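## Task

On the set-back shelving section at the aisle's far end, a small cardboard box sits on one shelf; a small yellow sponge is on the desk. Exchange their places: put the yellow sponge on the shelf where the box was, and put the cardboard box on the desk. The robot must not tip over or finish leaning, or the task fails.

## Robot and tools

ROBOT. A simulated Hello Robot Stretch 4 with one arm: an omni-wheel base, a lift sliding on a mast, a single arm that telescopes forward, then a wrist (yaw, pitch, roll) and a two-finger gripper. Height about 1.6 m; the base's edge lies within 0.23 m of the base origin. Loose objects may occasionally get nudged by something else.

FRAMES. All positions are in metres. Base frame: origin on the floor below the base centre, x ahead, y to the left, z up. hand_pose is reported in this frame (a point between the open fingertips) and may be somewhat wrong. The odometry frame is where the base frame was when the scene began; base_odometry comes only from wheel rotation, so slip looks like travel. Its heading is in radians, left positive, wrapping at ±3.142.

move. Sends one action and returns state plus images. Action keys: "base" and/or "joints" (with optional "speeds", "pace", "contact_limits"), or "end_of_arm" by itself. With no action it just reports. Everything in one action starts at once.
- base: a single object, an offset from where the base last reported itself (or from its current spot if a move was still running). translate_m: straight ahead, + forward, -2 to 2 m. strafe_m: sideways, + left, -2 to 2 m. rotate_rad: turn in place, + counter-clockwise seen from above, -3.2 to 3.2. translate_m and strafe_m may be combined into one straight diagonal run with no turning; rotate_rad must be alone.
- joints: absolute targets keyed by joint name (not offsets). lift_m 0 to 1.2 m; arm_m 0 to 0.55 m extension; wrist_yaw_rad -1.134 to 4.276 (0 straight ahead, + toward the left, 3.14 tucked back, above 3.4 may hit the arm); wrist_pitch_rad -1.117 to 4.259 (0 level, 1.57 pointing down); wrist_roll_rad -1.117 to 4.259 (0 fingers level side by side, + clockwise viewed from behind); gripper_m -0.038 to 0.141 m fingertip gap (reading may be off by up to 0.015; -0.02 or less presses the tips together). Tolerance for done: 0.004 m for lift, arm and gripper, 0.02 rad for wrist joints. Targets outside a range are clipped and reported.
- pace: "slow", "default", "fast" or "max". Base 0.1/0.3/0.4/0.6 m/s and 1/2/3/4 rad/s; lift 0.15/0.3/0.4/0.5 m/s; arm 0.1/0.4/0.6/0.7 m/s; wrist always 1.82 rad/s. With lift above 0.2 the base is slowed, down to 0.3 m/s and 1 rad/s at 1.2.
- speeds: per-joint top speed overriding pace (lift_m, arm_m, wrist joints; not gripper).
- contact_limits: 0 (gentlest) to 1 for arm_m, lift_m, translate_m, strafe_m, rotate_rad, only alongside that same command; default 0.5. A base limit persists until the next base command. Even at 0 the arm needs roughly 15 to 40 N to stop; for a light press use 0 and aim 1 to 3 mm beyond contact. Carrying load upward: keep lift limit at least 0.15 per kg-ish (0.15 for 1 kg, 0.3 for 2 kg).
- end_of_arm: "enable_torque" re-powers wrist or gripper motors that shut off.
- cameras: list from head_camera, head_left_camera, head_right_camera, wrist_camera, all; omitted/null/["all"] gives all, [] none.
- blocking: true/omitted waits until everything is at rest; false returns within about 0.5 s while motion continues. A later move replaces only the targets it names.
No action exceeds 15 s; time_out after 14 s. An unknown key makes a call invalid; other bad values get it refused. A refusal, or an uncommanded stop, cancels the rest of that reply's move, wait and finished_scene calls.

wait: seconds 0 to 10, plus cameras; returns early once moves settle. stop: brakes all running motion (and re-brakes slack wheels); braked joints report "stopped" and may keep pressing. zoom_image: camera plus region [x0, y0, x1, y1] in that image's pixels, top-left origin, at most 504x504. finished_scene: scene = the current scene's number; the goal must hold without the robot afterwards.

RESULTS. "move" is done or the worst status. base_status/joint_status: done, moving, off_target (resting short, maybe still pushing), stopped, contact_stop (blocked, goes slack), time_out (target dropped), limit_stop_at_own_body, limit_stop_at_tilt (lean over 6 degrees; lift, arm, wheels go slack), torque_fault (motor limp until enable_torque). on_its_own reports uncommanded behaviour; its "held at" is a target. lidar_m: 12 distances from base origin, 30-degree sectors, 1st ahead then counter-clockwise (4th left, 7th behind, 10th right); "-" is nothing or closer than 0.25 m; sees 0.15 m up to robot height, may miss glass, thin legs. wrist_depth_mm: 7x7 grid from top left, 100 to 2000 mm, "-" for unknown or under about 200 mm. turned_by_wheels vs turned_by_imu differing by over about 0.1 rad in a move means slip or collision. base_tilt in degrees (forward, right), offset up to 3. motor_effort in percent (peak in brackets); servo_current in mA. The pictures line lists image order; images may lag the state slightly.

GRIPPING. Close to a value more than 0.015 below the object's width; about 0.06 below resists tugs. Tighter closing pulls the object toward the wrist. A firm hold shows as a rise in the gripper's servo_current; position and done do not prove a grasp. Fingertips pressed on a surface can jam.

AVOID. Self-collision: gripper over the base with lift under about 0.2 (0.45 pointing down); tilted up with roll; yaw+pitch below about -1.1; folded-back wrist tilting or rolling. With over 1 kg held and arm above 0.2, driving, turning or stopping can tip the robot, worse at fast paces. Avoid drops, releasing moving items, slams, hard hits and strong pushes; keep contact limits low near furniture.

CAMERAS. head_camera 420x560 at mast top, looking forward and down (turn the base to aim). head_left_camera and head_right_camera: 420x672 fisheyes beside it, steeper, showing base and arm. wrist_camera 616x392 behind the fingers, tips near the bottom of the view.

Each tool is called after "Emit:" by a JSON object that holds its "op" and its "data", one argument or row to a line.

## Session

Emit:
{"op": "move", "data": {

}}

Scene clock: 0.00 s.
base_odometry: x=+0.000 y=+0.000 heading=+0.000
turned_by_wheels: +0.000
turned_by_imu: +0.000
base_tilt: forward=-0.1 right=-0.9
lidar_m: 1.18 1.97 0.85 0.95 1.65 2.75 1.49 1.35 2.05 1.17 1.01 1.01
base_status: not commanded
joint_positions: lift_m=+0.273 arm_m=+0.001 wrist_yaw_rad=+3.144 wrist_pitch_rad=+0.002 wrist_roll_rad=+0.000 gripper_m=+0.056
joint_status: not commanded
measured_speeds: all 0
motor_effort: lift_m=+20 arm_m=+0 wheel_0=-2 wheel_1=+0 wheel_2=+1
servo_current: wrist_yaw_rad=26 wrist_pitch_rad=33 wrist_roll_rad=52 gripper_m=33
hand_pose: x=-0.1168 y=+0.0868 z=+0.4511 quat_wxyz=(-0.001, -0.001, +0.000, +1.000) (m; base frame)
wrist_depth_mm: - 138 - - - - - / - 134 - - - - - / 114 137 218 - - - - / 135 157 - - - - - / 1576 - - - - - - / 1576 1661 213 1808 1921 - - / 1078 180 1078 179 183 1366 1308
pictures: head_camera, head_left_camera, head_right_camera, wrist_camera

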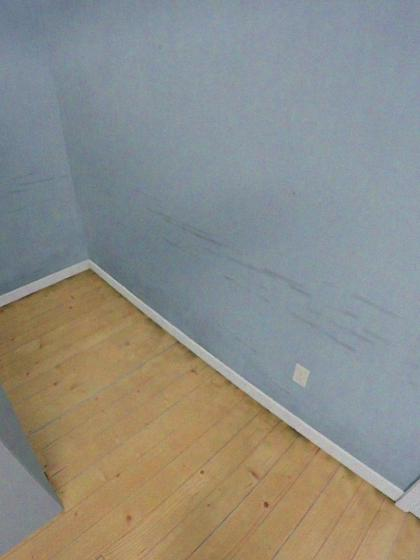

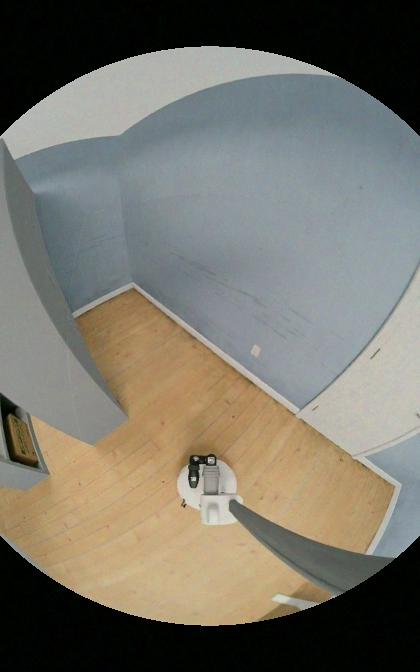

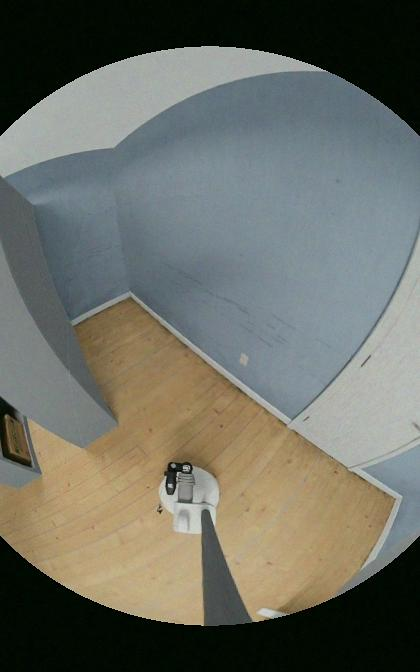

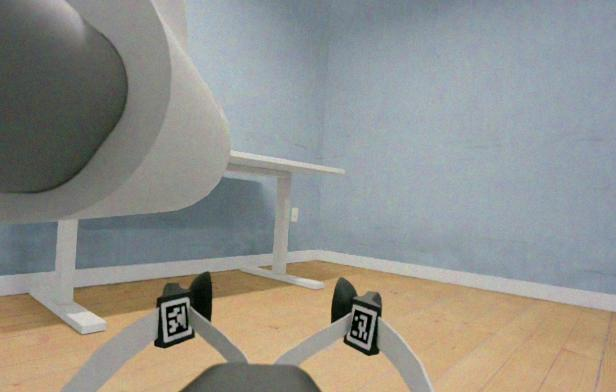

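Emit:
{"op": "move", "data": {
  "base": {"rotate_rad": -2.32}
}}

Scene clock: 3.03 s.
move: done
base_odometry: x=+0.000 y=+0.000 heading=-2.320
turned_by_wheels: -2.320
turned_by_imu: -2.266
base_tilt: forward=-0.1 right=-0.9
lidar_m: 2.05 1.31 1.01 1.00 1.07 1.51 0.85 0.90 1.44 2.77 1.73 1.35
base_status: done
joint_positions: lift_m=+0.273 arm_m=+0.001 wrist_yaw_rad=+3.144 wrist_pitch_rad=+0.002 wrist_roll_rad=+0.000 gripper_m=+0.056
joint_status: not commanded
measured_speeds: all 0
motor_effort: lift_m=+20(20) arm_m=-2(4) wheel_0=+2(10) wheel_1=+2(15) wheel_2=+2(14)
servo_current: wrist_yaw_rad=46(65) wrist_pitch_rad=33(59) wrist_roll_rad=46(59) gripper_m=39(52)
hand_pose: x=-0.1168 y=+0.0868 z=+0.4511 quat_wxyz=(-0.001, -0.001, +0.000, +1.000) (m; base frame)
wrist_depth_mm: - 137 - - - - - / - 135 - - - - - / 113 137 208 - - - - / 135 152 266 - - - - / - - - - - - - / - - 213 1808 1921 1808 - / - 133 145 179 183 1366 1205
pictures: head_camera, head_left_camera, head_right_camera, wrist_camera

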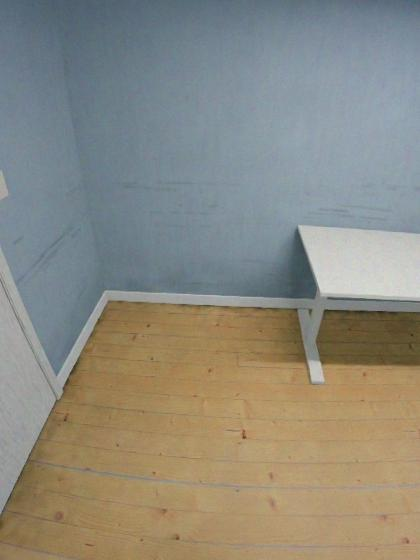

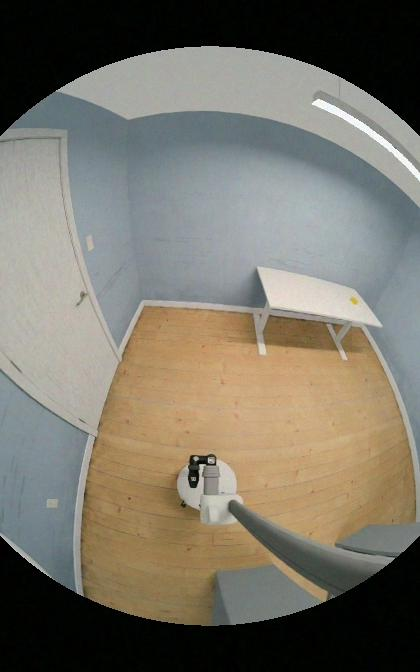

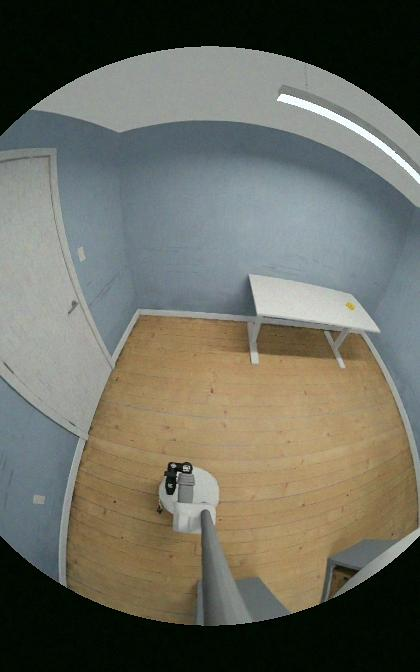

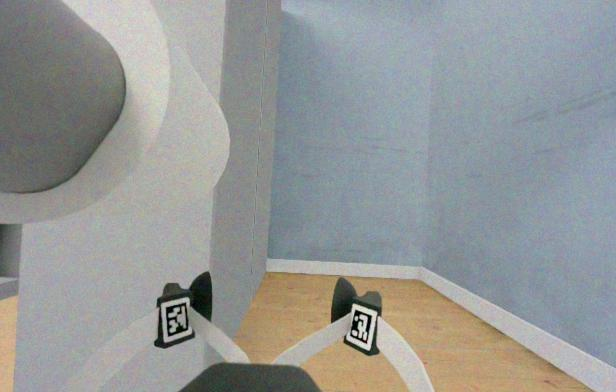

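Emit:
{"op": "move", "data": {
  "base": {"rotate_rad": -0.065},
  "cameras": []
}}

Emit:
{"op": "move", "data": {
  "base": {"strafe_m": -1.1, "translate_m": 0.2},
  "joints": {"lift_m": 0.68, "wrist_yaw_rad": 0.0, "gripper_m": 0.1}
}}

Scene clock: 4.37 s.
move: done
base_odometry: x=+0.000 y=+0.000 heading=-2.384
turned_by_wheels: -0.065
turned_by_imu: -0.063
base_tilt: forward=-0.1 right=-0.9
lidar_m: 1.59 1.39 1.05 1.00 1.04 1.39 0.85 0.87 1.44 2.76 1.85 1.34
base_status: done
joint_positions: lift_m=+0.273 arm_m=+0.001 wrist_yaw_rad=+3.144 wrist_pitch_rad=+0.002 wrist_roll_rad=+0.000 gripper_m=+0.056
joint_status: not commanded
measured_speeds: all 0
motor_effort: lift_m=+19(20) arm_m=-3(4) wheel_0=+2(7) wheel_1=+1(8) wheel_2=+2(9)
servo_current: wrist_yaw_rad=59(59) wrist_pitch_rad=46(52) wrist_roll_rad=46(52) gripper_m=39(39)
hand_pose: x=-0.1168 y=+0.0868 z=+0.4511 quat_wxyz=(-0.001, -0.001, +0.000, +1.000) (m; base frame)
wrist_depth_mm: - 137 - - - - - / - 135 - - - - - / 113 138 214 - - - - / 135 153 287 - - - - / - - - - - - - / - - 211 1808 1983 1708 - / - 133 1078 179 183 1308 -
pictures: none
No camera images: "cameras" was empty.

Scene clock: 9.50 s.
move: done
base_odometry: x=-0.901 y=+0.662 heading=-2.385
turned_by_wheels: +0.000
turned_by_imu: +0.000
base_tilt: forward=-0.1 right=-0.9
lidar_m: 1.08 1.12 2.18 2.08 2.18 1.15 1.01 1.06 1.75 1.66 1.71 1.13
base_status: done
joint_positions: lift_m=+0.680 arm_m=+0.001 wrist_yaw_rad=+0.001 wrist_pitch_rad=+0.002 wrist_roll_rad=+0.000 gripper_m=+0.100
joint_status: all done
measured_speeds: all 0
motor_effort: lift_m=+21(27) arm_m=-4(4) wheel_0=-1(11) wheel_1=-2(15) wheel_2=-3(10)
servo_current: wrist_yaw_rad=46(124) wrist_pitch_rad=39(65) wrist_roll_rad=52(59) gripper_m=46(78)
hand_pose: x=+0.4603 y=-0.0870 z=+0.8575 quat_wxyz=(+1.000, +0.000, +0.001, +0.001) (m; base frame)
wrist_depth_mm: - - - - - - - / - - - - - - - / - - - - - - - / - - - - - - - / - - - - - - - / 1138 189 - - 213 - - / 1138 - 137 155 154 - -
pictures: head_camera, head_left_camera, head_right_camera, wrist_camera

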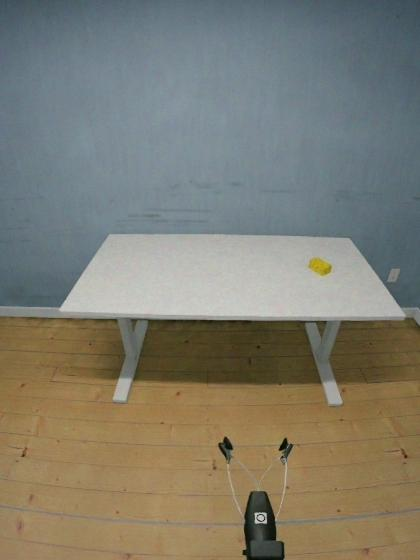

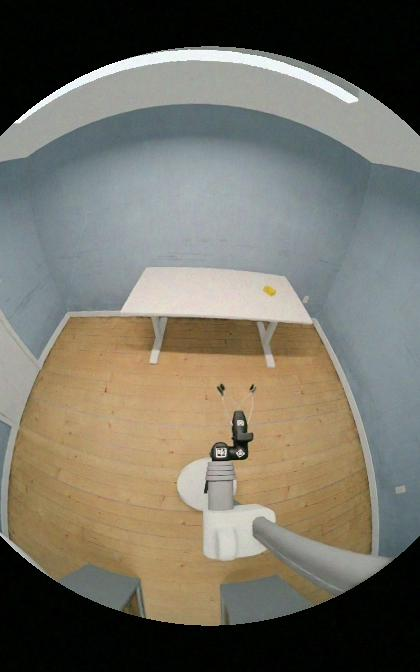

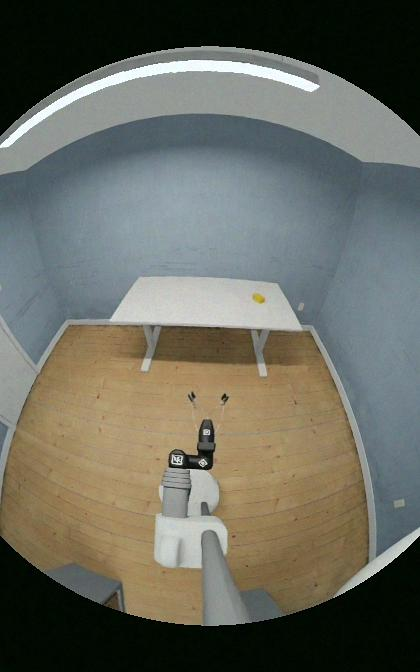

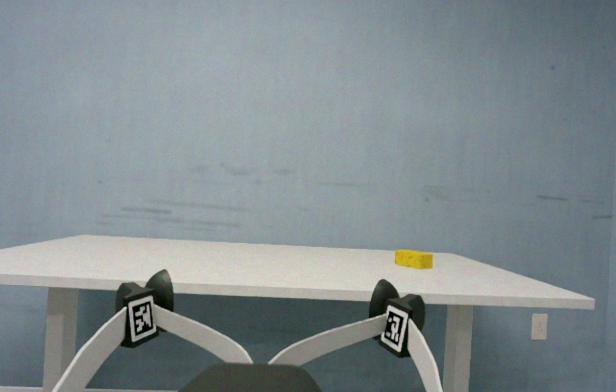

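Emit:
{"op": "zoom_image", "data": {
  "camera": "head_camera",
  "region": [290, 240, 350, 290]
}}

Emit:
{"op": "zoom_image", "data": {
  "camera": "wrist_camera",
  "region": [340, 220, 480, 300]
}}

Scaled by 8.400 from the camera's 420x560 image, which has a finer 600x800 frame.

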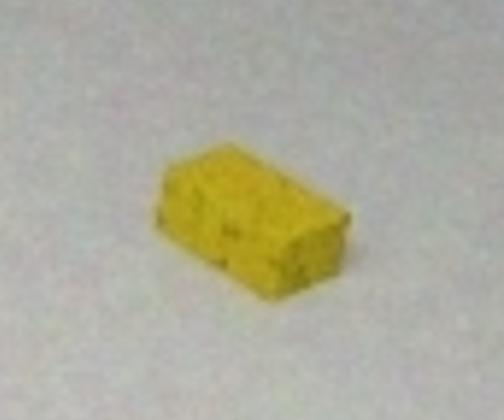

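Scaled by 3.600.

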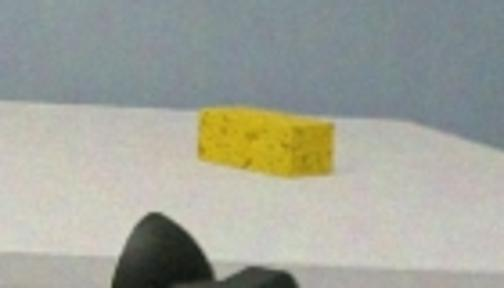

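Emit:
{"op": "move", "data": {
  "base": {"strafe_m": -0.6, "translate_m": 0.62},
  "joints": {"lift_m": 0.8, "wrist_yaw_rad": 0.71, "wrist_pitch_rad": 0.5, "gripper_m": 0.11}
}}

Emit:
{"op": "zoom_image", "data": {
  "camera": "head_camera",
  "region": [180, 310, 330, 460]
}}

Scene clock: 15.17 s.
move: done
base_odometry: x=-1.763 y=+0.673 heading=-2.385
turned_by_wheels: +0.000
turned_by_imu: +0.000
base_tilt: forward=-0.1 right=-0.9
lidar_m: 0.46 0.48 0.66 2.67 2.80 1.71 1.62 1.53 1.10 1.05 1.09 0.47
base_status: done
joint_positions: lift_m=+0.800 arm_m=+0.001 wrist_yaw_rad=+0.709 wrist_pitch_rad=+0.498 wrist_roll_rad=+0.000 gripper_m=+0.110
joint_status: all done
measured_speeds: all 0
motor_effort: lift_m=+23(26) arm_m=-3(4) wheel_0=+1(12) wheel_1=-4(10) wheel_2=+0(14)
servo_current: wrist_yaw_rad=33(98) wrist_pitch_rad=33(104) wrist_roll_rad=46(59) gripper_m=33(59)
hand_pose: x=+0.4210 y=+0.0985 z=+0.8401 quat_wxyz=(+0.909, -0.086, +0.231, +0.336) (m; base frame)
wrist_depth_mm: - - - - - - - / - - - - - - - / - - - - - - - / 1808 - - - - 525 - / 1499 1499 - - - - - / 1255 187 - - 214 - - / 1078 1078 169 156 - - -
pictures: head_camera, head_left_camera, head_right_camera, wrist_camera

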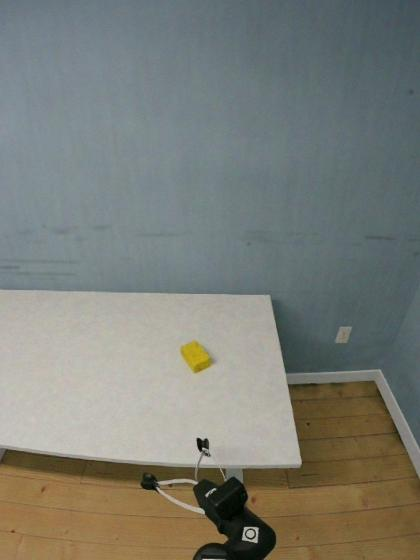

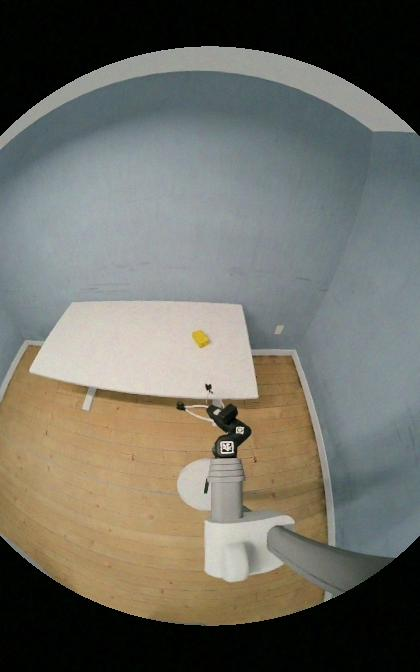

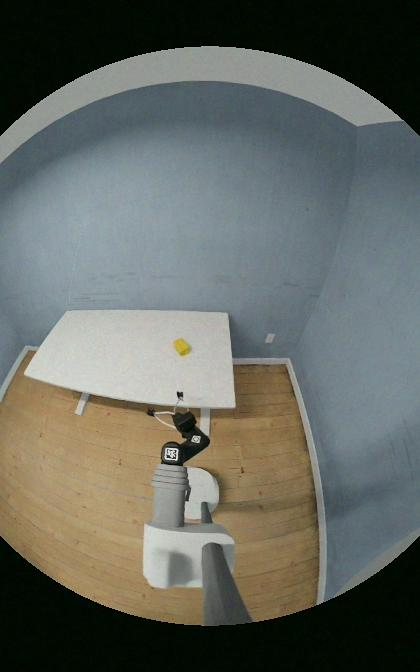

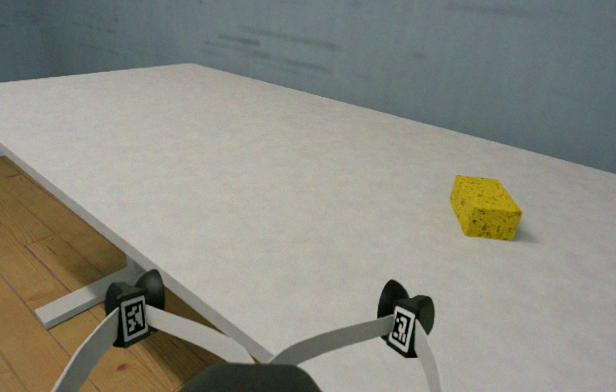

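Scaled by 3.360 from the camera's 420x560 image, which has a finer 600x800 frame.

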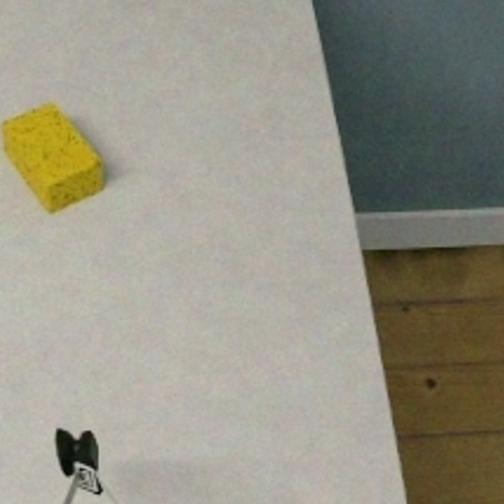

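Emit:
{"op": "move", "data": {
  "joints": {"arm_m": 0.37, "wrist_yaw_rad": 0.58},
  "cameras": ["head_camera", "wrist_camera"]
}}

Emit:
{"op": "zoom_image", "data": {
  "camera": "head_camera",
  "region": [130, 310, 280, 460]
}}

Scene clock: 18.27 s.
move: done
base_odometry: x=-1.763 y=+0.673 heading=-2.385
turned_by_wheels: +0.000
turned_by_imu: +0.001
base_tilt: forward=-0.1 right=-0.9
lidar_m: 0.46 0.48 0.66 2.69 2.80 1.69 1.62 1.55 1.10 1.05 1.08 0.47
base_status: not commanded
joint_positions: lift_m=+0.800 arm_m=+0.370 wrist_yaw_rad=+0.581 wrist_pitch_rad=+0.498 wrist_roll_rad=+0.000 gripper_m=+0.110
joint_status: all done
measured_speeds: all 0
motor_effort: lift_m=+22(23) arm_m=+5(7) wheel_0=+2(2) wheel_1=-4(4) wheel_2=-1(1)
servo_current: wrist_yaw_rad=46(91) wrist_pitch_rad=39(59) wrist_roll_rad=46(59) gripper_m=39(59)
hand_pose: x=+0.8005 y=+0.0660 z=+0.8401 quat_wxyz=(+0.928, -0.071, +0.236, +0.278) (m; base frame)
wrist_depth_mm: - - - - - - - / - - - - - - - / - - - - - - - / - - - - - - - / - - - - - - - / - 187 290 304 215 - - / - - 139 156 - - -
pictures: head_camera, wrist_camera

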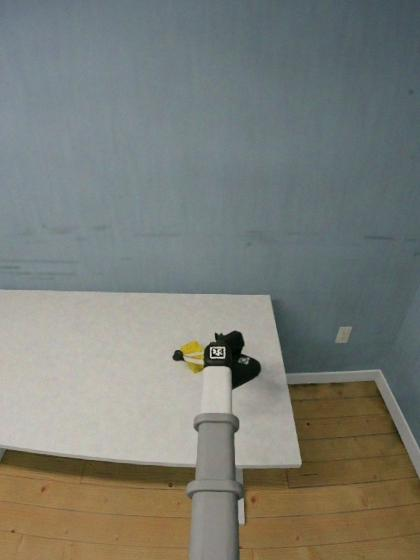

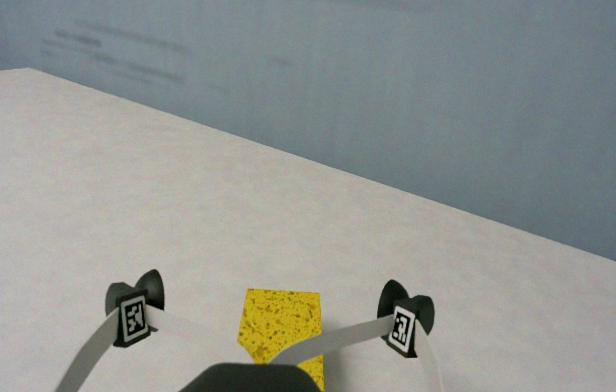

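Scaled by 3.360 from the camera's 420x560 image, which has a finer 600x800 frame.

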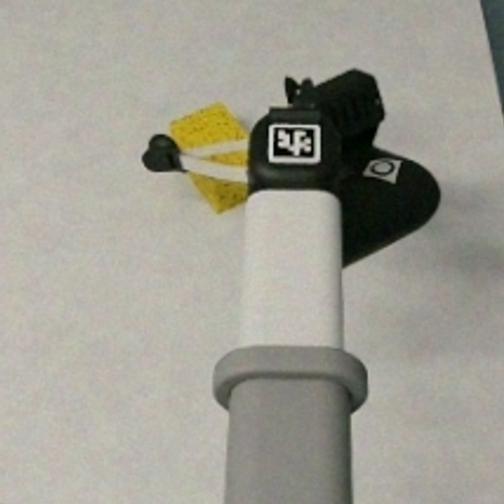

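Emit:
{"op": "move", "data": {
  "joints": {"arm_m": 0.415, "lift_m": 0.765},
  "base": {"strafe_m": 0.02},
  "cameras": ["head_camera", "wrist_camera"]
}}

Emit:
{"op": "zoom_image", "data": {
  "camera": "head_camera",
  "region": [130, 310, 280, 460]
}}

Scene clock: 20.00 s.
move: done
base_odometry: x=-1.750 y=+0.658 heading=-2.385
turned_by_wheels: +0.000
turned_by_imu: +0.000
base_tilt: forward=-0.1 right=-0.9
lidar_m: 0.47 0.49 0.66 2.67 2.78 1.68 1.63 1.57 1.13 1.06 1.11 0.49
base_status: done
joint_positions: lift_m=+0.765 arm_m=+0.415 wrist_yaw_rad=+0.581 wrist_pitch_rad=+0.498 wrist_roll_rad=+0.000 gripper_m=+0.110
joint_status: all done
measured_speeds: all 0
motor_effort: lift_m=+15(22) arm_m=+5(7) wheel_0=-1(9) wheel_1=+1(9) wheel_2=+0(4)
servo_current: wrist_yaw_rad=52(59) wrist_pitch_rad=46(65) wrist_roll_rad=46(59) gripper_m=33(46)
hand_pose: x=+0.8455 y=+0.0660 z=+0.8057 quat_wxyz=(+0.928, -0.071, +0.236, +0.278) (m; base frame)
wrist_depth_mm: - - - - - - - / - - - - - - - / - - - - - - - / - - - - - - - / - - - - - - - / - 187 251 254 215 - - / - - 149 156 - - -
pictures: head_camera, wrist_camera

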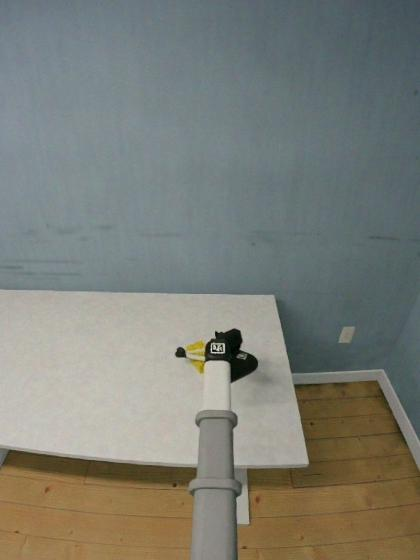

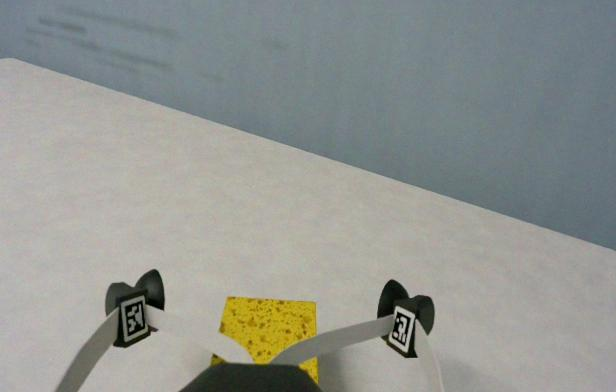

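Scaled by 3.360 from the camera's 420x560 image, which has a finer 600x800 frame.

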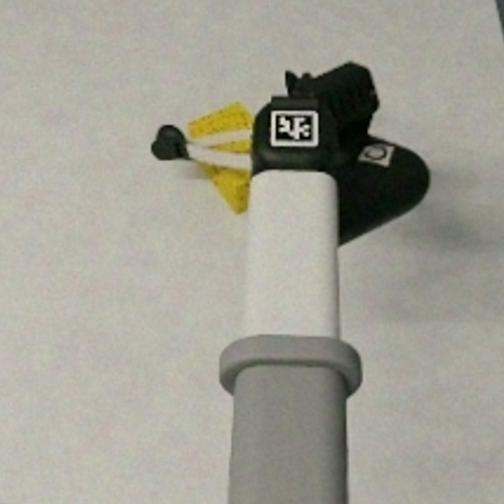

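Emit:
{"op": "move", "data": {
  "joints": {"lift_m": 0.713},
  "contact_limits": {"lift_m": 0.2},
  "cameras": ["wrist_camera"],
  "pace": "slow"
}}

Scene clock: 21.60 s.
move: done
base_odometry: x=-1.750 y=+0.658 heading=-2.385
turned_by_wheels: +0.000
turned_by_imu: +0.000
base_tilt: forward=-0.1 right=-0.9
lidar_m: 0.47 0.49 0.67 2.68 2.80 1.69 1.63 1.57 1.12 1.06 1.10 0.49
base_status: not commanded
joint_positions: lift_m=+0.713 arm_m=+0.415 wrist_yaw_rad=+0.581 wrist_pitch_rad=+0.498 wrist_roll_rad=+0.000 gripper_m=+0.110
joint_status: all done
measured_speeds: all 0
motor_effort: lift_m=+14(15) arm_m=+5(5) wheel_0=-1(1) wheel_1=+1(1) wheel_2=+0(0)
servo_current: wrist_yaw_rad=46(78) wrist_pitch_rad=20(52) wrist_roll_rad=46(59) gripper_m=59(59)
contact_limits: lift_m 0.2
hand_pose: x=+0.8455 y=+0.0660 z=+0.7537 quat_wxyz=(+0.928, -0.071, +0.236, +0.278) (m; base frame)
wrist_depth_mm: - - - - - - - / - - - - - - - / - - - - - - - / - - - - - - - / - - 222 233 - - - / - 187 188 193 214 - - / - - 156 163 - - -
pictures: wrist_camera

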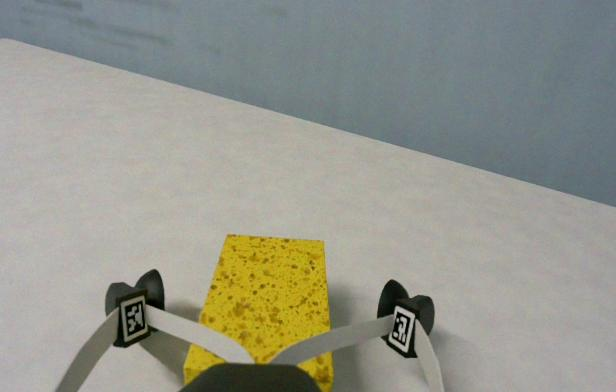

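Emit:
{"op": "move", "data": {
  "joints": {"lift_m": 0.704},
  "contact_limits": {"lift_m": 0.1},
  "cameras": [],
  "pace": "slow"
}}

Emit:
{"op": "move", "data": {
  "joints": {"gripper_m": 0.02},
  "cameras": ["head_camera", "wrist_camera"]
}}

Scene clock: 22.63 s.
move: done
base_odometry: x=-1.750 y=+0.658 heading=-2.385
turned_by_wheels: +0.000
turned_by_imu: +0.000
base_tilt: forward=-0.1 right=-0.9
lidar_m: 0.45 0.48 0.67 2.68 2.77 1.71 1.62 1.54 1.12 1.07 1.12 0.48
base_status: not commanded
joint_positions: lift_m=+0.704 arm_m=+0.415 wrist_yaw_rad=+0.581 wrist_pitch_rad=+0.498 wrist_roll_rad=+0.000 gripper_m=+0.110
joint_status: all done
measured_speeds: all 0
motor_effort: lift_m=+13(14) arm_m=+5(6) wheel_0=-1(1) wheel_1=+1(1) wheel_2=+0(0)
servo_current: wrist_yaw_rad=39(59) wrist_pitch_rad=46(46) wrist_roll_rad=52(59) gripper_m=39(59)
contact_limits: lift_m 0.1
hand_pose: x=+0.8455 y=+0.0660 z=+0.7448 quat_wxyz=(+0.928, -0.071, +0.236, +0.278) (m; base frame)
wrist_depth_mm: - - - - - - - / - - - - - - - / - - - - - - - / - - - - - - - / - - 217 222 - - - / - 189 185 187 214 - - / - - 156 159 - - -
pictures: none
No camera images: "cameras" was empty.

Scene clock: 24.37 s.
move: done
base_odometry: x=-1.750 y=+0.658 heading=-2.385
turned_by_wheels: +0.000
turned_by_imu: +0.000
base_tilt: forward=-0.1 right=-0.9
lidar_m: 0.47 0.49 0.65 2.67 2.79 1.68 1.62 1.58 1.13 1.05 1.11 0.48
base_status: not commanded
joint_positions: lift_m=+0.704 arm_m=+0.415 wrist_yaw_rad=+0.581 wrist_pitch_rad=+0.498 wrist_roll_rad=+0.000 gripper_m=+0.021
joint_status: all done
measured_speeds: all 0
motor_effort: lift_m=+13(14) arm_m=+5(5) wheel_0=-1(1) wheel_1=+1(1) wheel_2=+0(0)
servo_current: wrist_yaw_rad=33(78) wrist_pitch_rad=39(59) wrist_roll_rad=52(59) gripper_m=78(137)
contact_limits: lift_m 0.1
hand_pose: x=+0.8455 y=+0.0660 z=+0.7448 quat_wxyz=(+0.928, -0.071, +0.236, +0.278) (m; base frame)
wrist_depth_mm: - - - - - - - / - - - - - - - / - - - - - - - / - - - - - - - / - - 208 211 - - - / - 180 181 180 187 - - / - - 153 157 162 - -
pictures: head_camera, wrist_camera

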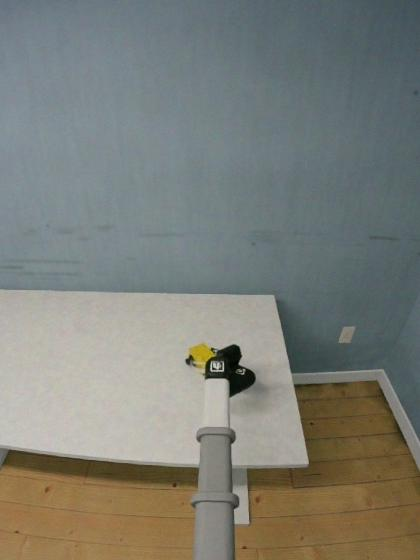

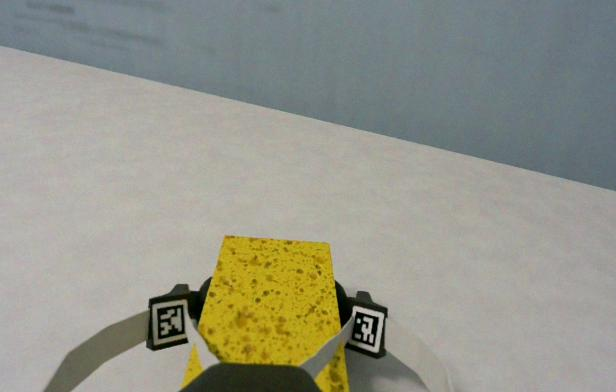

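Emit:
{"op": "move", "data": {
  "joints": {"lift_m": 0.78},
  "cameras": ["wrist_camera"]
}}

Emit:
{"op": "move", "data": {
  "joints": {"arm_m": 0.0},
  "cameras": []
}}

Emit:
{"op": "move", "data": {
  "base": {"strafe_m": 0.73, "translate_m": -0.95},
  "joints": {"wrist_yaw_rad": 2.75}
}}

Scene clock: 26.50 s.
move: done
base_odometry: x=-1.750 y=+0.658 heading=-2.385
turned_by_wheels: +0.000
turned_by_imu: +0.000
base_tilt: forward=-0.1 right=-0.9
lidar_m: 0.46 0.49 0.66 2.67 2.78 1.70 1.63 1.58 1.12 1.07 1.11 0.48
base_status: not commanded
joint_positions: lift_m=+0.780 arm_m=+0.415 wrist_yaw_rad=+0.581 wrist_pitch_rad=+0.498 wrist_roll_rad=+0.000 gripper_m=+0.021
joint_status: all done
measured_speeds: all 0
motor_effort: lift_m=+23(26) arm_m=+5(5) wheel_0=-1(1) wheel_1=+1(1) wheel_2=+0(0)
servo_current: wrist_yaw_rad=46(65) wrist_pitch_rad=33(52) wrist_roll_rad=52(59) gripper_m=78(85)
hand_pose: x=+0.8455 y=+0.0660 z=+0.8200 quat_wxyz=(+0.928, -0.071, +0.236, +0.278) (m; base frame)
wrist_depth_mm: - - - - - - - / - - - - - - - / - - - - - - - / - - - - - - - / - - 208 212 - - - / - 180 183 181 187 - - / - - 153 157 162 - -
pictures: wrist_camera

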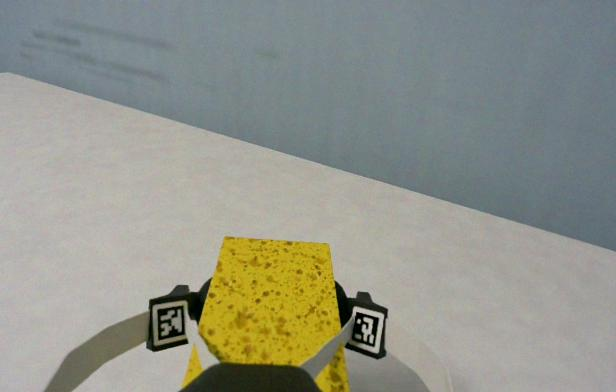

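Scene clock: 28.83 s.
move: done
base_odometry: x=-1.750 y=+0.658 heading=-2.385
turned_by_wheels: +0.000
turned_by_imu: +0.001
base_tilt: forward=-0.1 right=-0.9
lidar_m: 0.46 0.46 0.67 2.68 2.78 1.70 1.62 1.55 1.12 1.06 1.10 0.48
base_status: not commanded
joint_positions: lift_m=+0.780 arm_m=+0.001 wrist_yaw_rad=+0.581 wrist_pitch_rad=+0.499 wrist_roll_rad=+0.000 gripper_m=+0.021
joint_status: all done
measured_speeds: all 0
motor_effort: lift_m=+23(24) arm_m=-5(8) wheel_0=-1(1) wheel_1=+1(1) wheel_2=+0(0)
servo_current: wrist_yaw_rad=46(65) wrist_pitch_rad=33(52) wrist_roll_rad=46(59) gripper_m=72(91)
hand_pose: x=+0.4316 y=+0.0660 z=+0.8200 quat_wxyz=(+0.928, -0.071, +0.236, +0.278) (m; base frame)
wrist_depth_mm: - - - - - - - / - - - - - - - / - - - - - - - / - - - - - - - / 1499 - 208 212 - - - / 1255 1229 183 181 187 - - / 1060 1042 154 157 162 - -
pictures: none
No camera images: "cameras" was empty.

Scene clock: 34.23 s.
move: done
base_odometry: x=-0.558 y=+0.780 heading=-2.384
turned_by_wheels: +0.000
turned_by_imu: +0.003
base_tilt: forward=-0.1 right=-0.9
lidar_m: 1.39 1.46 2.02 1.96 1.02 0.79 1.09 0.74 0.97 1.80 1.88 1.46
base_status: done
joint_positions: lift_m=+0.780 arm_m=+0.001 wrist_yaw_rad=+2.749 wrist_pitch_rad=+0.499 wrist_roll_rad=+0.000 gripper_m=+0.021
joint_status: all done
measured_speeds: all 0
motor_effort: lift_m=+23(24) arm_m=-5(5) wheel_0=+1(12) wheel_1=+3(10) wheel_2=+2(14)
servo_current: wrist_yaw_rad=46(143) wrist_pitch_rad=39(59) wrist_roll_rad=46(59) gripper_m=72(91)
hand_pose: x=-0.0286 y=+0.1777 z=+0.8200 quat_wxyz=(+0.189, -0.242, +0.048, +0.950) (m; base frame)
wrist_depth_mm: - - 1366 - - - - / - - 1160 - - - - / - - 1205 - - - - / 1921 1983 1808 - - - - / 1464 1537 226 211 1618 1708 1708 / 1229 1281 183 180 1336 1397 1397 / 1042 1042 155 157 181 1182 1182
pictures: head_camera, head_left_camera, head_right_camera, wrist_camera

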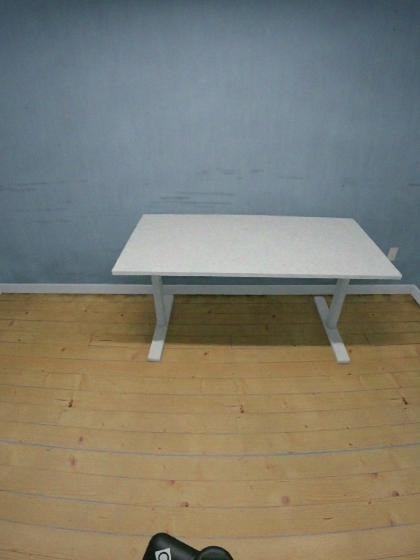

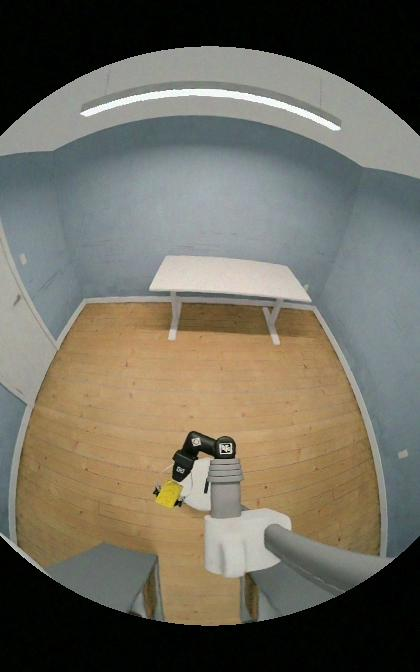

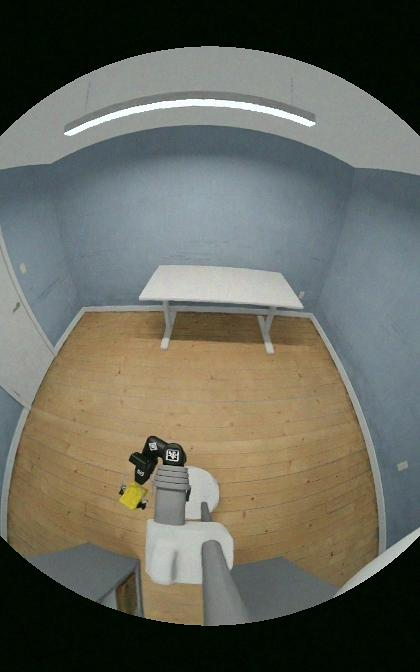

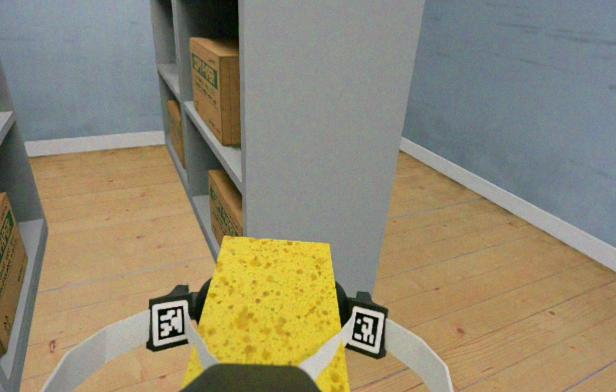

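Emit:
{"op": "zoom_image", "data": {
  "camera": "head_camera",
  "region": [0, 200, 420, 400]
}}

Scaled by 1.200 from the camera's 420x560 image, which has a finer 600x800 frame.

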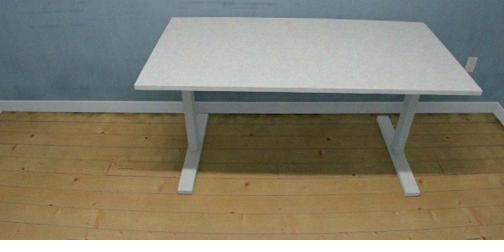

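Emit:
{"op": "move", "data": {
  "base": {"rotate_rad": -1.615},
  "joints": {"lift_m": 0.62}
}}

Emit:
{"op": "zoom_image", "data": {
  "camera": "head_camera",
  "region": [0, 200, 420, 400]
}}

Scene clock: 37.23 s.
move: done
base_odometry: x=-0.558 y=+0.780 heading=+2.284
turned_by_wheels: -1.615
turned_by_imu: -1.577
base_tilt: forward=-0.1 right=-0.9
lidar_m: 1.81 1.86 1.47 1.41 1.47 2.04 1.95 1.02 0.80 1.14 0.73 0.96
base_status: done
joint_positions: lift_m=+0.620 arm_m=+0.001 wrist_yaw_rad=+2.749 wrist_pitch_rad=+0.499 wrist_roll_rad=+0.000 gripper_m=+0.021
joint_status: all done
measured_speeds: all 0
motor_effort: lift_m=+14(21) arm_m=-4(5) wheel_0=+0(11) wheel_1=+3(11) wheel_2=+2(10)
servo_current: wrist_yaw_rad=39(78) wrist_pitch_rad=46(59) wrist_roll_rad=52(59) gripper_m=72(85)
hand_pose: x=-0.0286 y=+0.1777 z=+0.6607 quat_wxyz=(+0.189, -0.242, +0.048, +0.950) (m; base frame)
wrist_depth_mm: - 1756 - - - - - / - 1921 - - - - - / - - - - - - - / 1576 1661 1661 1756 1756 1808 1808 / 1281 1308 1229 220 1397 1430 1537 / 1042 1078 183 180 1118 1160 1182 / 904 878 155 157 181 976 1008
pictures: head_camera, head_left_camera, head_right_camera, wrist_camera

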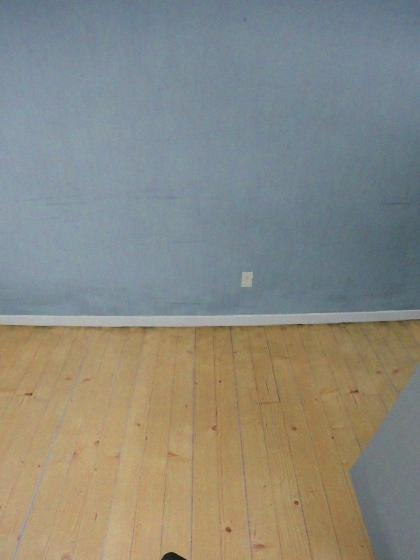

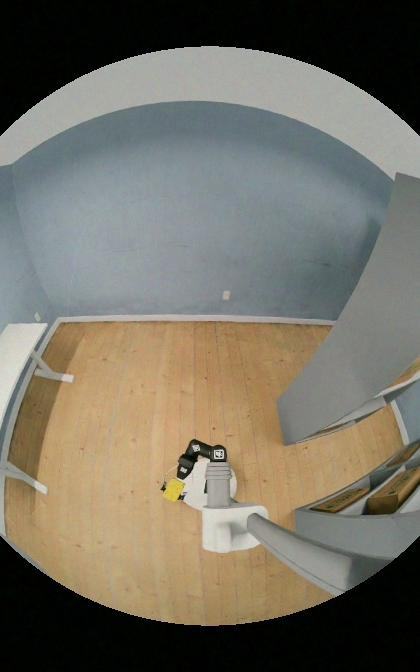

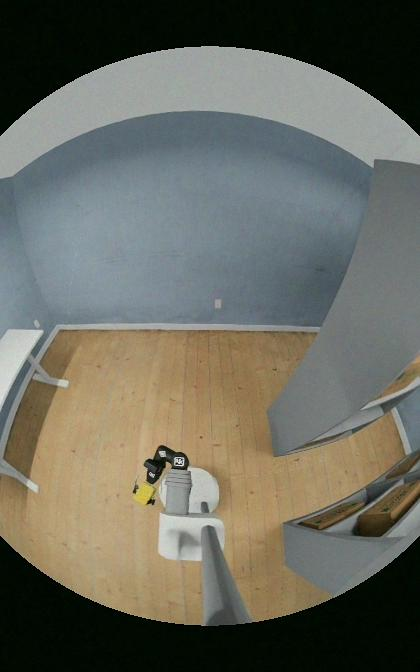

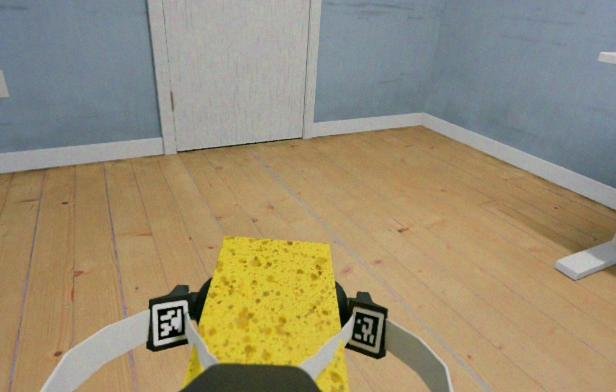

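Scaled by 1.200 from the camera's 420x560 image, which has a finer 600x800 frame.

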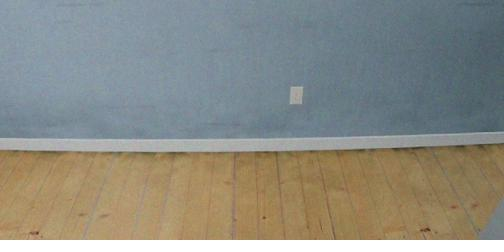

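Emit:
{"op": "move", "data": {
  "base": {"rotate_rad": 0.028},
  "cameras": ["head_camera"]
}}

Emit:
{"op": "zoom_image", "data": {
  "camera": "head_camera",
  "region": [0, 200, 420, 400]
}}

Scene clock: 38.30 s.
move: done
base_odometry: x=-0.558 y=+0.780 heading=+2.312
turned_by_wheels: +0.028
turned_by_imu: +0.027
base_tilt: forward=-0.1 right=-0.9
lidar_m: 1.81 1.87 1.48 1.41 1.46 2.01 1.96 1.01 0.80 1.01 0.73 0.97
base_status: done
joint_positions: lift_m=+0.620 arm_m=+0.001 wrist_yaw_rad=+2.749 wrist_pitch_rad=+0.499 wrist_roll_rad=+0.000 gripper_m=+0.021
joint_status: not commanded
measured_speeds: all 0
motor_effort: lift_m=+15(15) arm_m=-5(5) wheel_0=-1(4) wheel_1=-2(3) wheel_2=-1(5)
servo_current: wrist_yaw_rad=46(46) wrist_pitch_rad=46(46) wrist_roll_rad=52(59) gripper_m=72(91)
hand_pose: x=-0.0286 y=+0.1777 z=+0.6607 quat_wxyz=(+0.189, -0.242, +0.048, +0.950) (m; base frame)
wrist_depth_mm: - 1756 - - - - - / - 1921 - - - - - / - - - - - - - / 1618 1618 1661 1756 1808 1808 1863 / 1281 1308 1229 220 1397 1430 1464 / 1060 1078 182 180 1098 1160 1160 / 904 878 155 157 181 991 1008
pictures: head_camera

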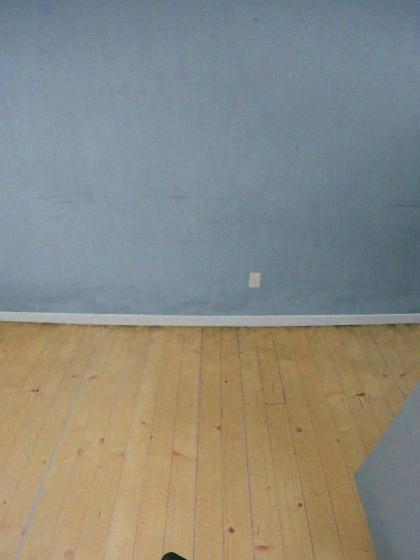

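Scaled by 1.200 from the camera's 420x560 image, which has a finer 600x800 frame.

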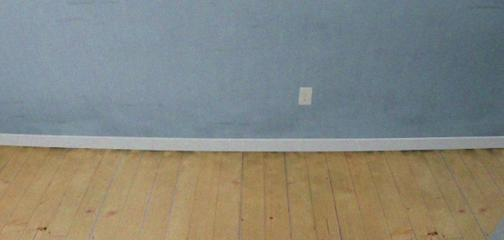

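Emit:
{"op": "move", "data": {
  "base": {"strafe_m": -0.4, "translate_m": -0.06},
  "contact_limits": {"strafe_m": 0.2},
  "cameras": ["head_right_camera", "head_left_camera"]
}}

Scene clock: 42.53 s.
move: done
base_odometry: x=-0.222 y=+1.006 heading=+2.312
turned_by_wheels: +0.000
turned_by_imu: +0.001
base_tilt: forward=-0.2 right=-0.9
lidar_m: 1.87 1.95 1.88 1.80 2.69 1.98 1.88 0.44 0.43 1.13 0.43 0.42
base_status: done
joint_positions: lift_m=+0.620 arm_m=+0.001 wrist_yaw_rad=+2.749 wrist_pitch_rad=+0.499 wrist_roll_rad=+0.000 gripper_m=+0.021
joint_status: not commanded
measured_speeds: all 0
motor_effort: lift_m=+15(16) arm_m=-4(5) wheel_0=+1(11) wheel_1=-1(16) wheel_2=+1(10)
servo_current: wrist_yaw_rad=20(65) wrist_pitch_rad=46(59) wrist_roll_rad=52(59) gripper_m=85(91)
contact_limits: strafe_m 0.2
hand_pose: x=-0.0286 y=+0.1777 z=+0.6606 quat_wxyz=(+0.189, -0.242, +0.048, +0.950) (m; base frame)
wrist_depth_mm: - - 1863 - - - - / - - - - - - - / - - - - - - - / 1576 1618 1661 1708 1756 1863 1863 / 1281 1281 1229 221 1397 1397 1464 / 1060 1078 183 181 1098 1160 1182 / 904 878 155 157 181 991 1008
pictures: head_left_camera, head_right_camera

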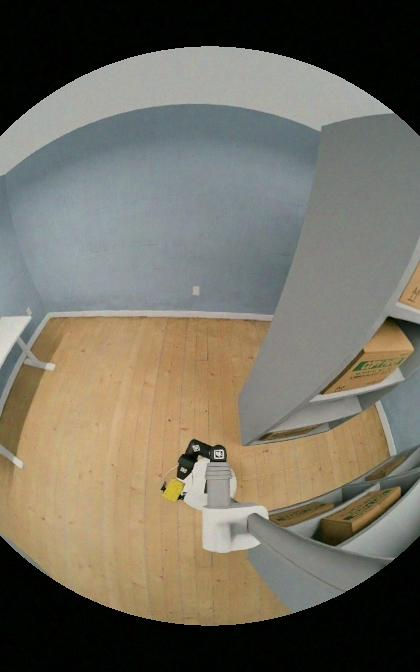

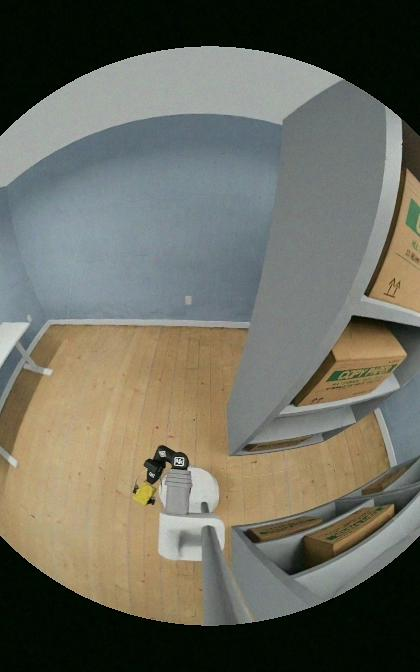

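Emit:
{"op": "move", "data": {
  "base": {"strafe_m": -0.35},
  "contact_limits": {"strafe_m": 0.2},
  "cameras": []
}}

Scene clock: 45.27 s.
move: done
base_odometry: x=+0.036 y=+1.242 heading=+2.312
turned_by_wheels: +0.000
turned_by_imu: +0.000
base_tilt: forward=-0.1 right=-0.9
lidar_m: 0.29 1.95 2.24 2.15 2.69 1.95 0.29 0.31 0.40 1.10 0.46 0.31
base_status: done
joint_positions: lift_m=+0.620 arm_m=+0.001 wrist_yaw_rad=+2.749 wrist_pitch_rad=+0.499 wrist_roll_rad=+0.000 gripper_m=+0.021
joint_status: not commanded
measured_speeds: all 0
motor_effort: lift_m=+15(16) arm_m=-5(5) wheel_0=+0(13) wheel_1=-2(15) wheel_2=+0(7)
servo_current: wrist_yaw_rad=33(65) wrist_pitch_rad=46(59) wrist_roll_rad=46(59) gripper_m=78(98)
contact_limits: strafe_m 0.2
hand_pose: x=-0.0286 y=+0.1777 z=+0.6606 quat_wxyz=(+0.189, -0.242, +0.048, +0.950) (m; base frame)
wrist_depth_mm: - - - - - - - / - - - - - - - / - - - - - - - / - 1661 1661 1708 1756 1808 1863 / - 1308 1229 220 1430 1430 1464 / - 1078 182 180 1118 1160 1182 / - 878 155 157 181 1008 991
pictures: none
No camera images: "cameras" was empty.

Emit:
{"op": "move", "data": {
  "base": {"strafe_m": -0.6},
  "contact_limits": {"strafe_m": 0.2},
  "cameras": ["head_right_camera"]
}}

Scene clock: 48.83 s.
move: done
base_odometry: x=+0.479 y=+1.647 heading=+2.312
turned_by_wheels: +0.000
turned_by_imu: +0.000
base_tilt: forward=-0.1 right=-0.9
lidar_m: 0.31 0.33 0.45 2.74 0.42 0.31 0.28 0.30 0.39 1.05 1.13 0.34
base_status: done
joint_positions: lift_m=+0.620 arm_m=+0.001 wrist_yaw_rad=+2.749 wrist_pitch_rad=+0.499 wrist_roll_rad=+0.000 gripper_m=+0.021
joint_status: not commanded
measured_speeds: all 0
motor_effort: lift_m=+15(16) arm_m=-4(5) wheel_0=+1(11) wheel_1=-1(14) wheel_2=+0(6)
servo_current: wrist_yaw_rad=46(72) wrist_pitch_rad=26(59) wrist_roll_rad=52(59) gripper_m=91(91)
contact_limits: strafe_m 0.2
hand_pose: x=-0.0286 y=+0.1777 z=+0.6606 quat_wxyz=(+0.189, -0.242, +0.048, +0.950) (m; base frame)
wrist_depth_mm: 349 379 413 445 - - - / 368 402 439 469 - - - / 389 427 466 504 - - - / 410 455 500 544 - 1808 1863 / 430 469 212 211 - 1464 1464 / - 182 183 181 189 1205 1205 / - 165 153 157 181 991 991
pictures: head_right_camera

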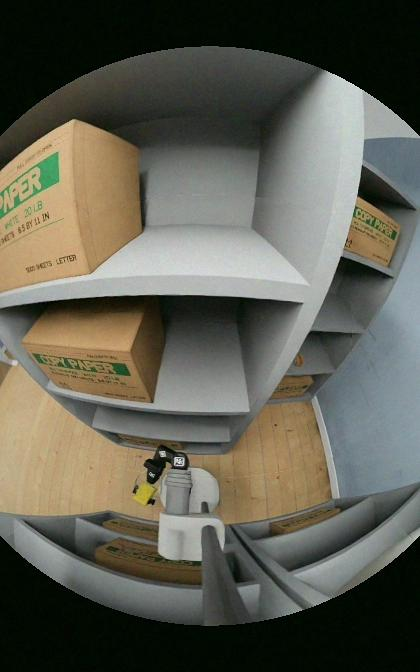

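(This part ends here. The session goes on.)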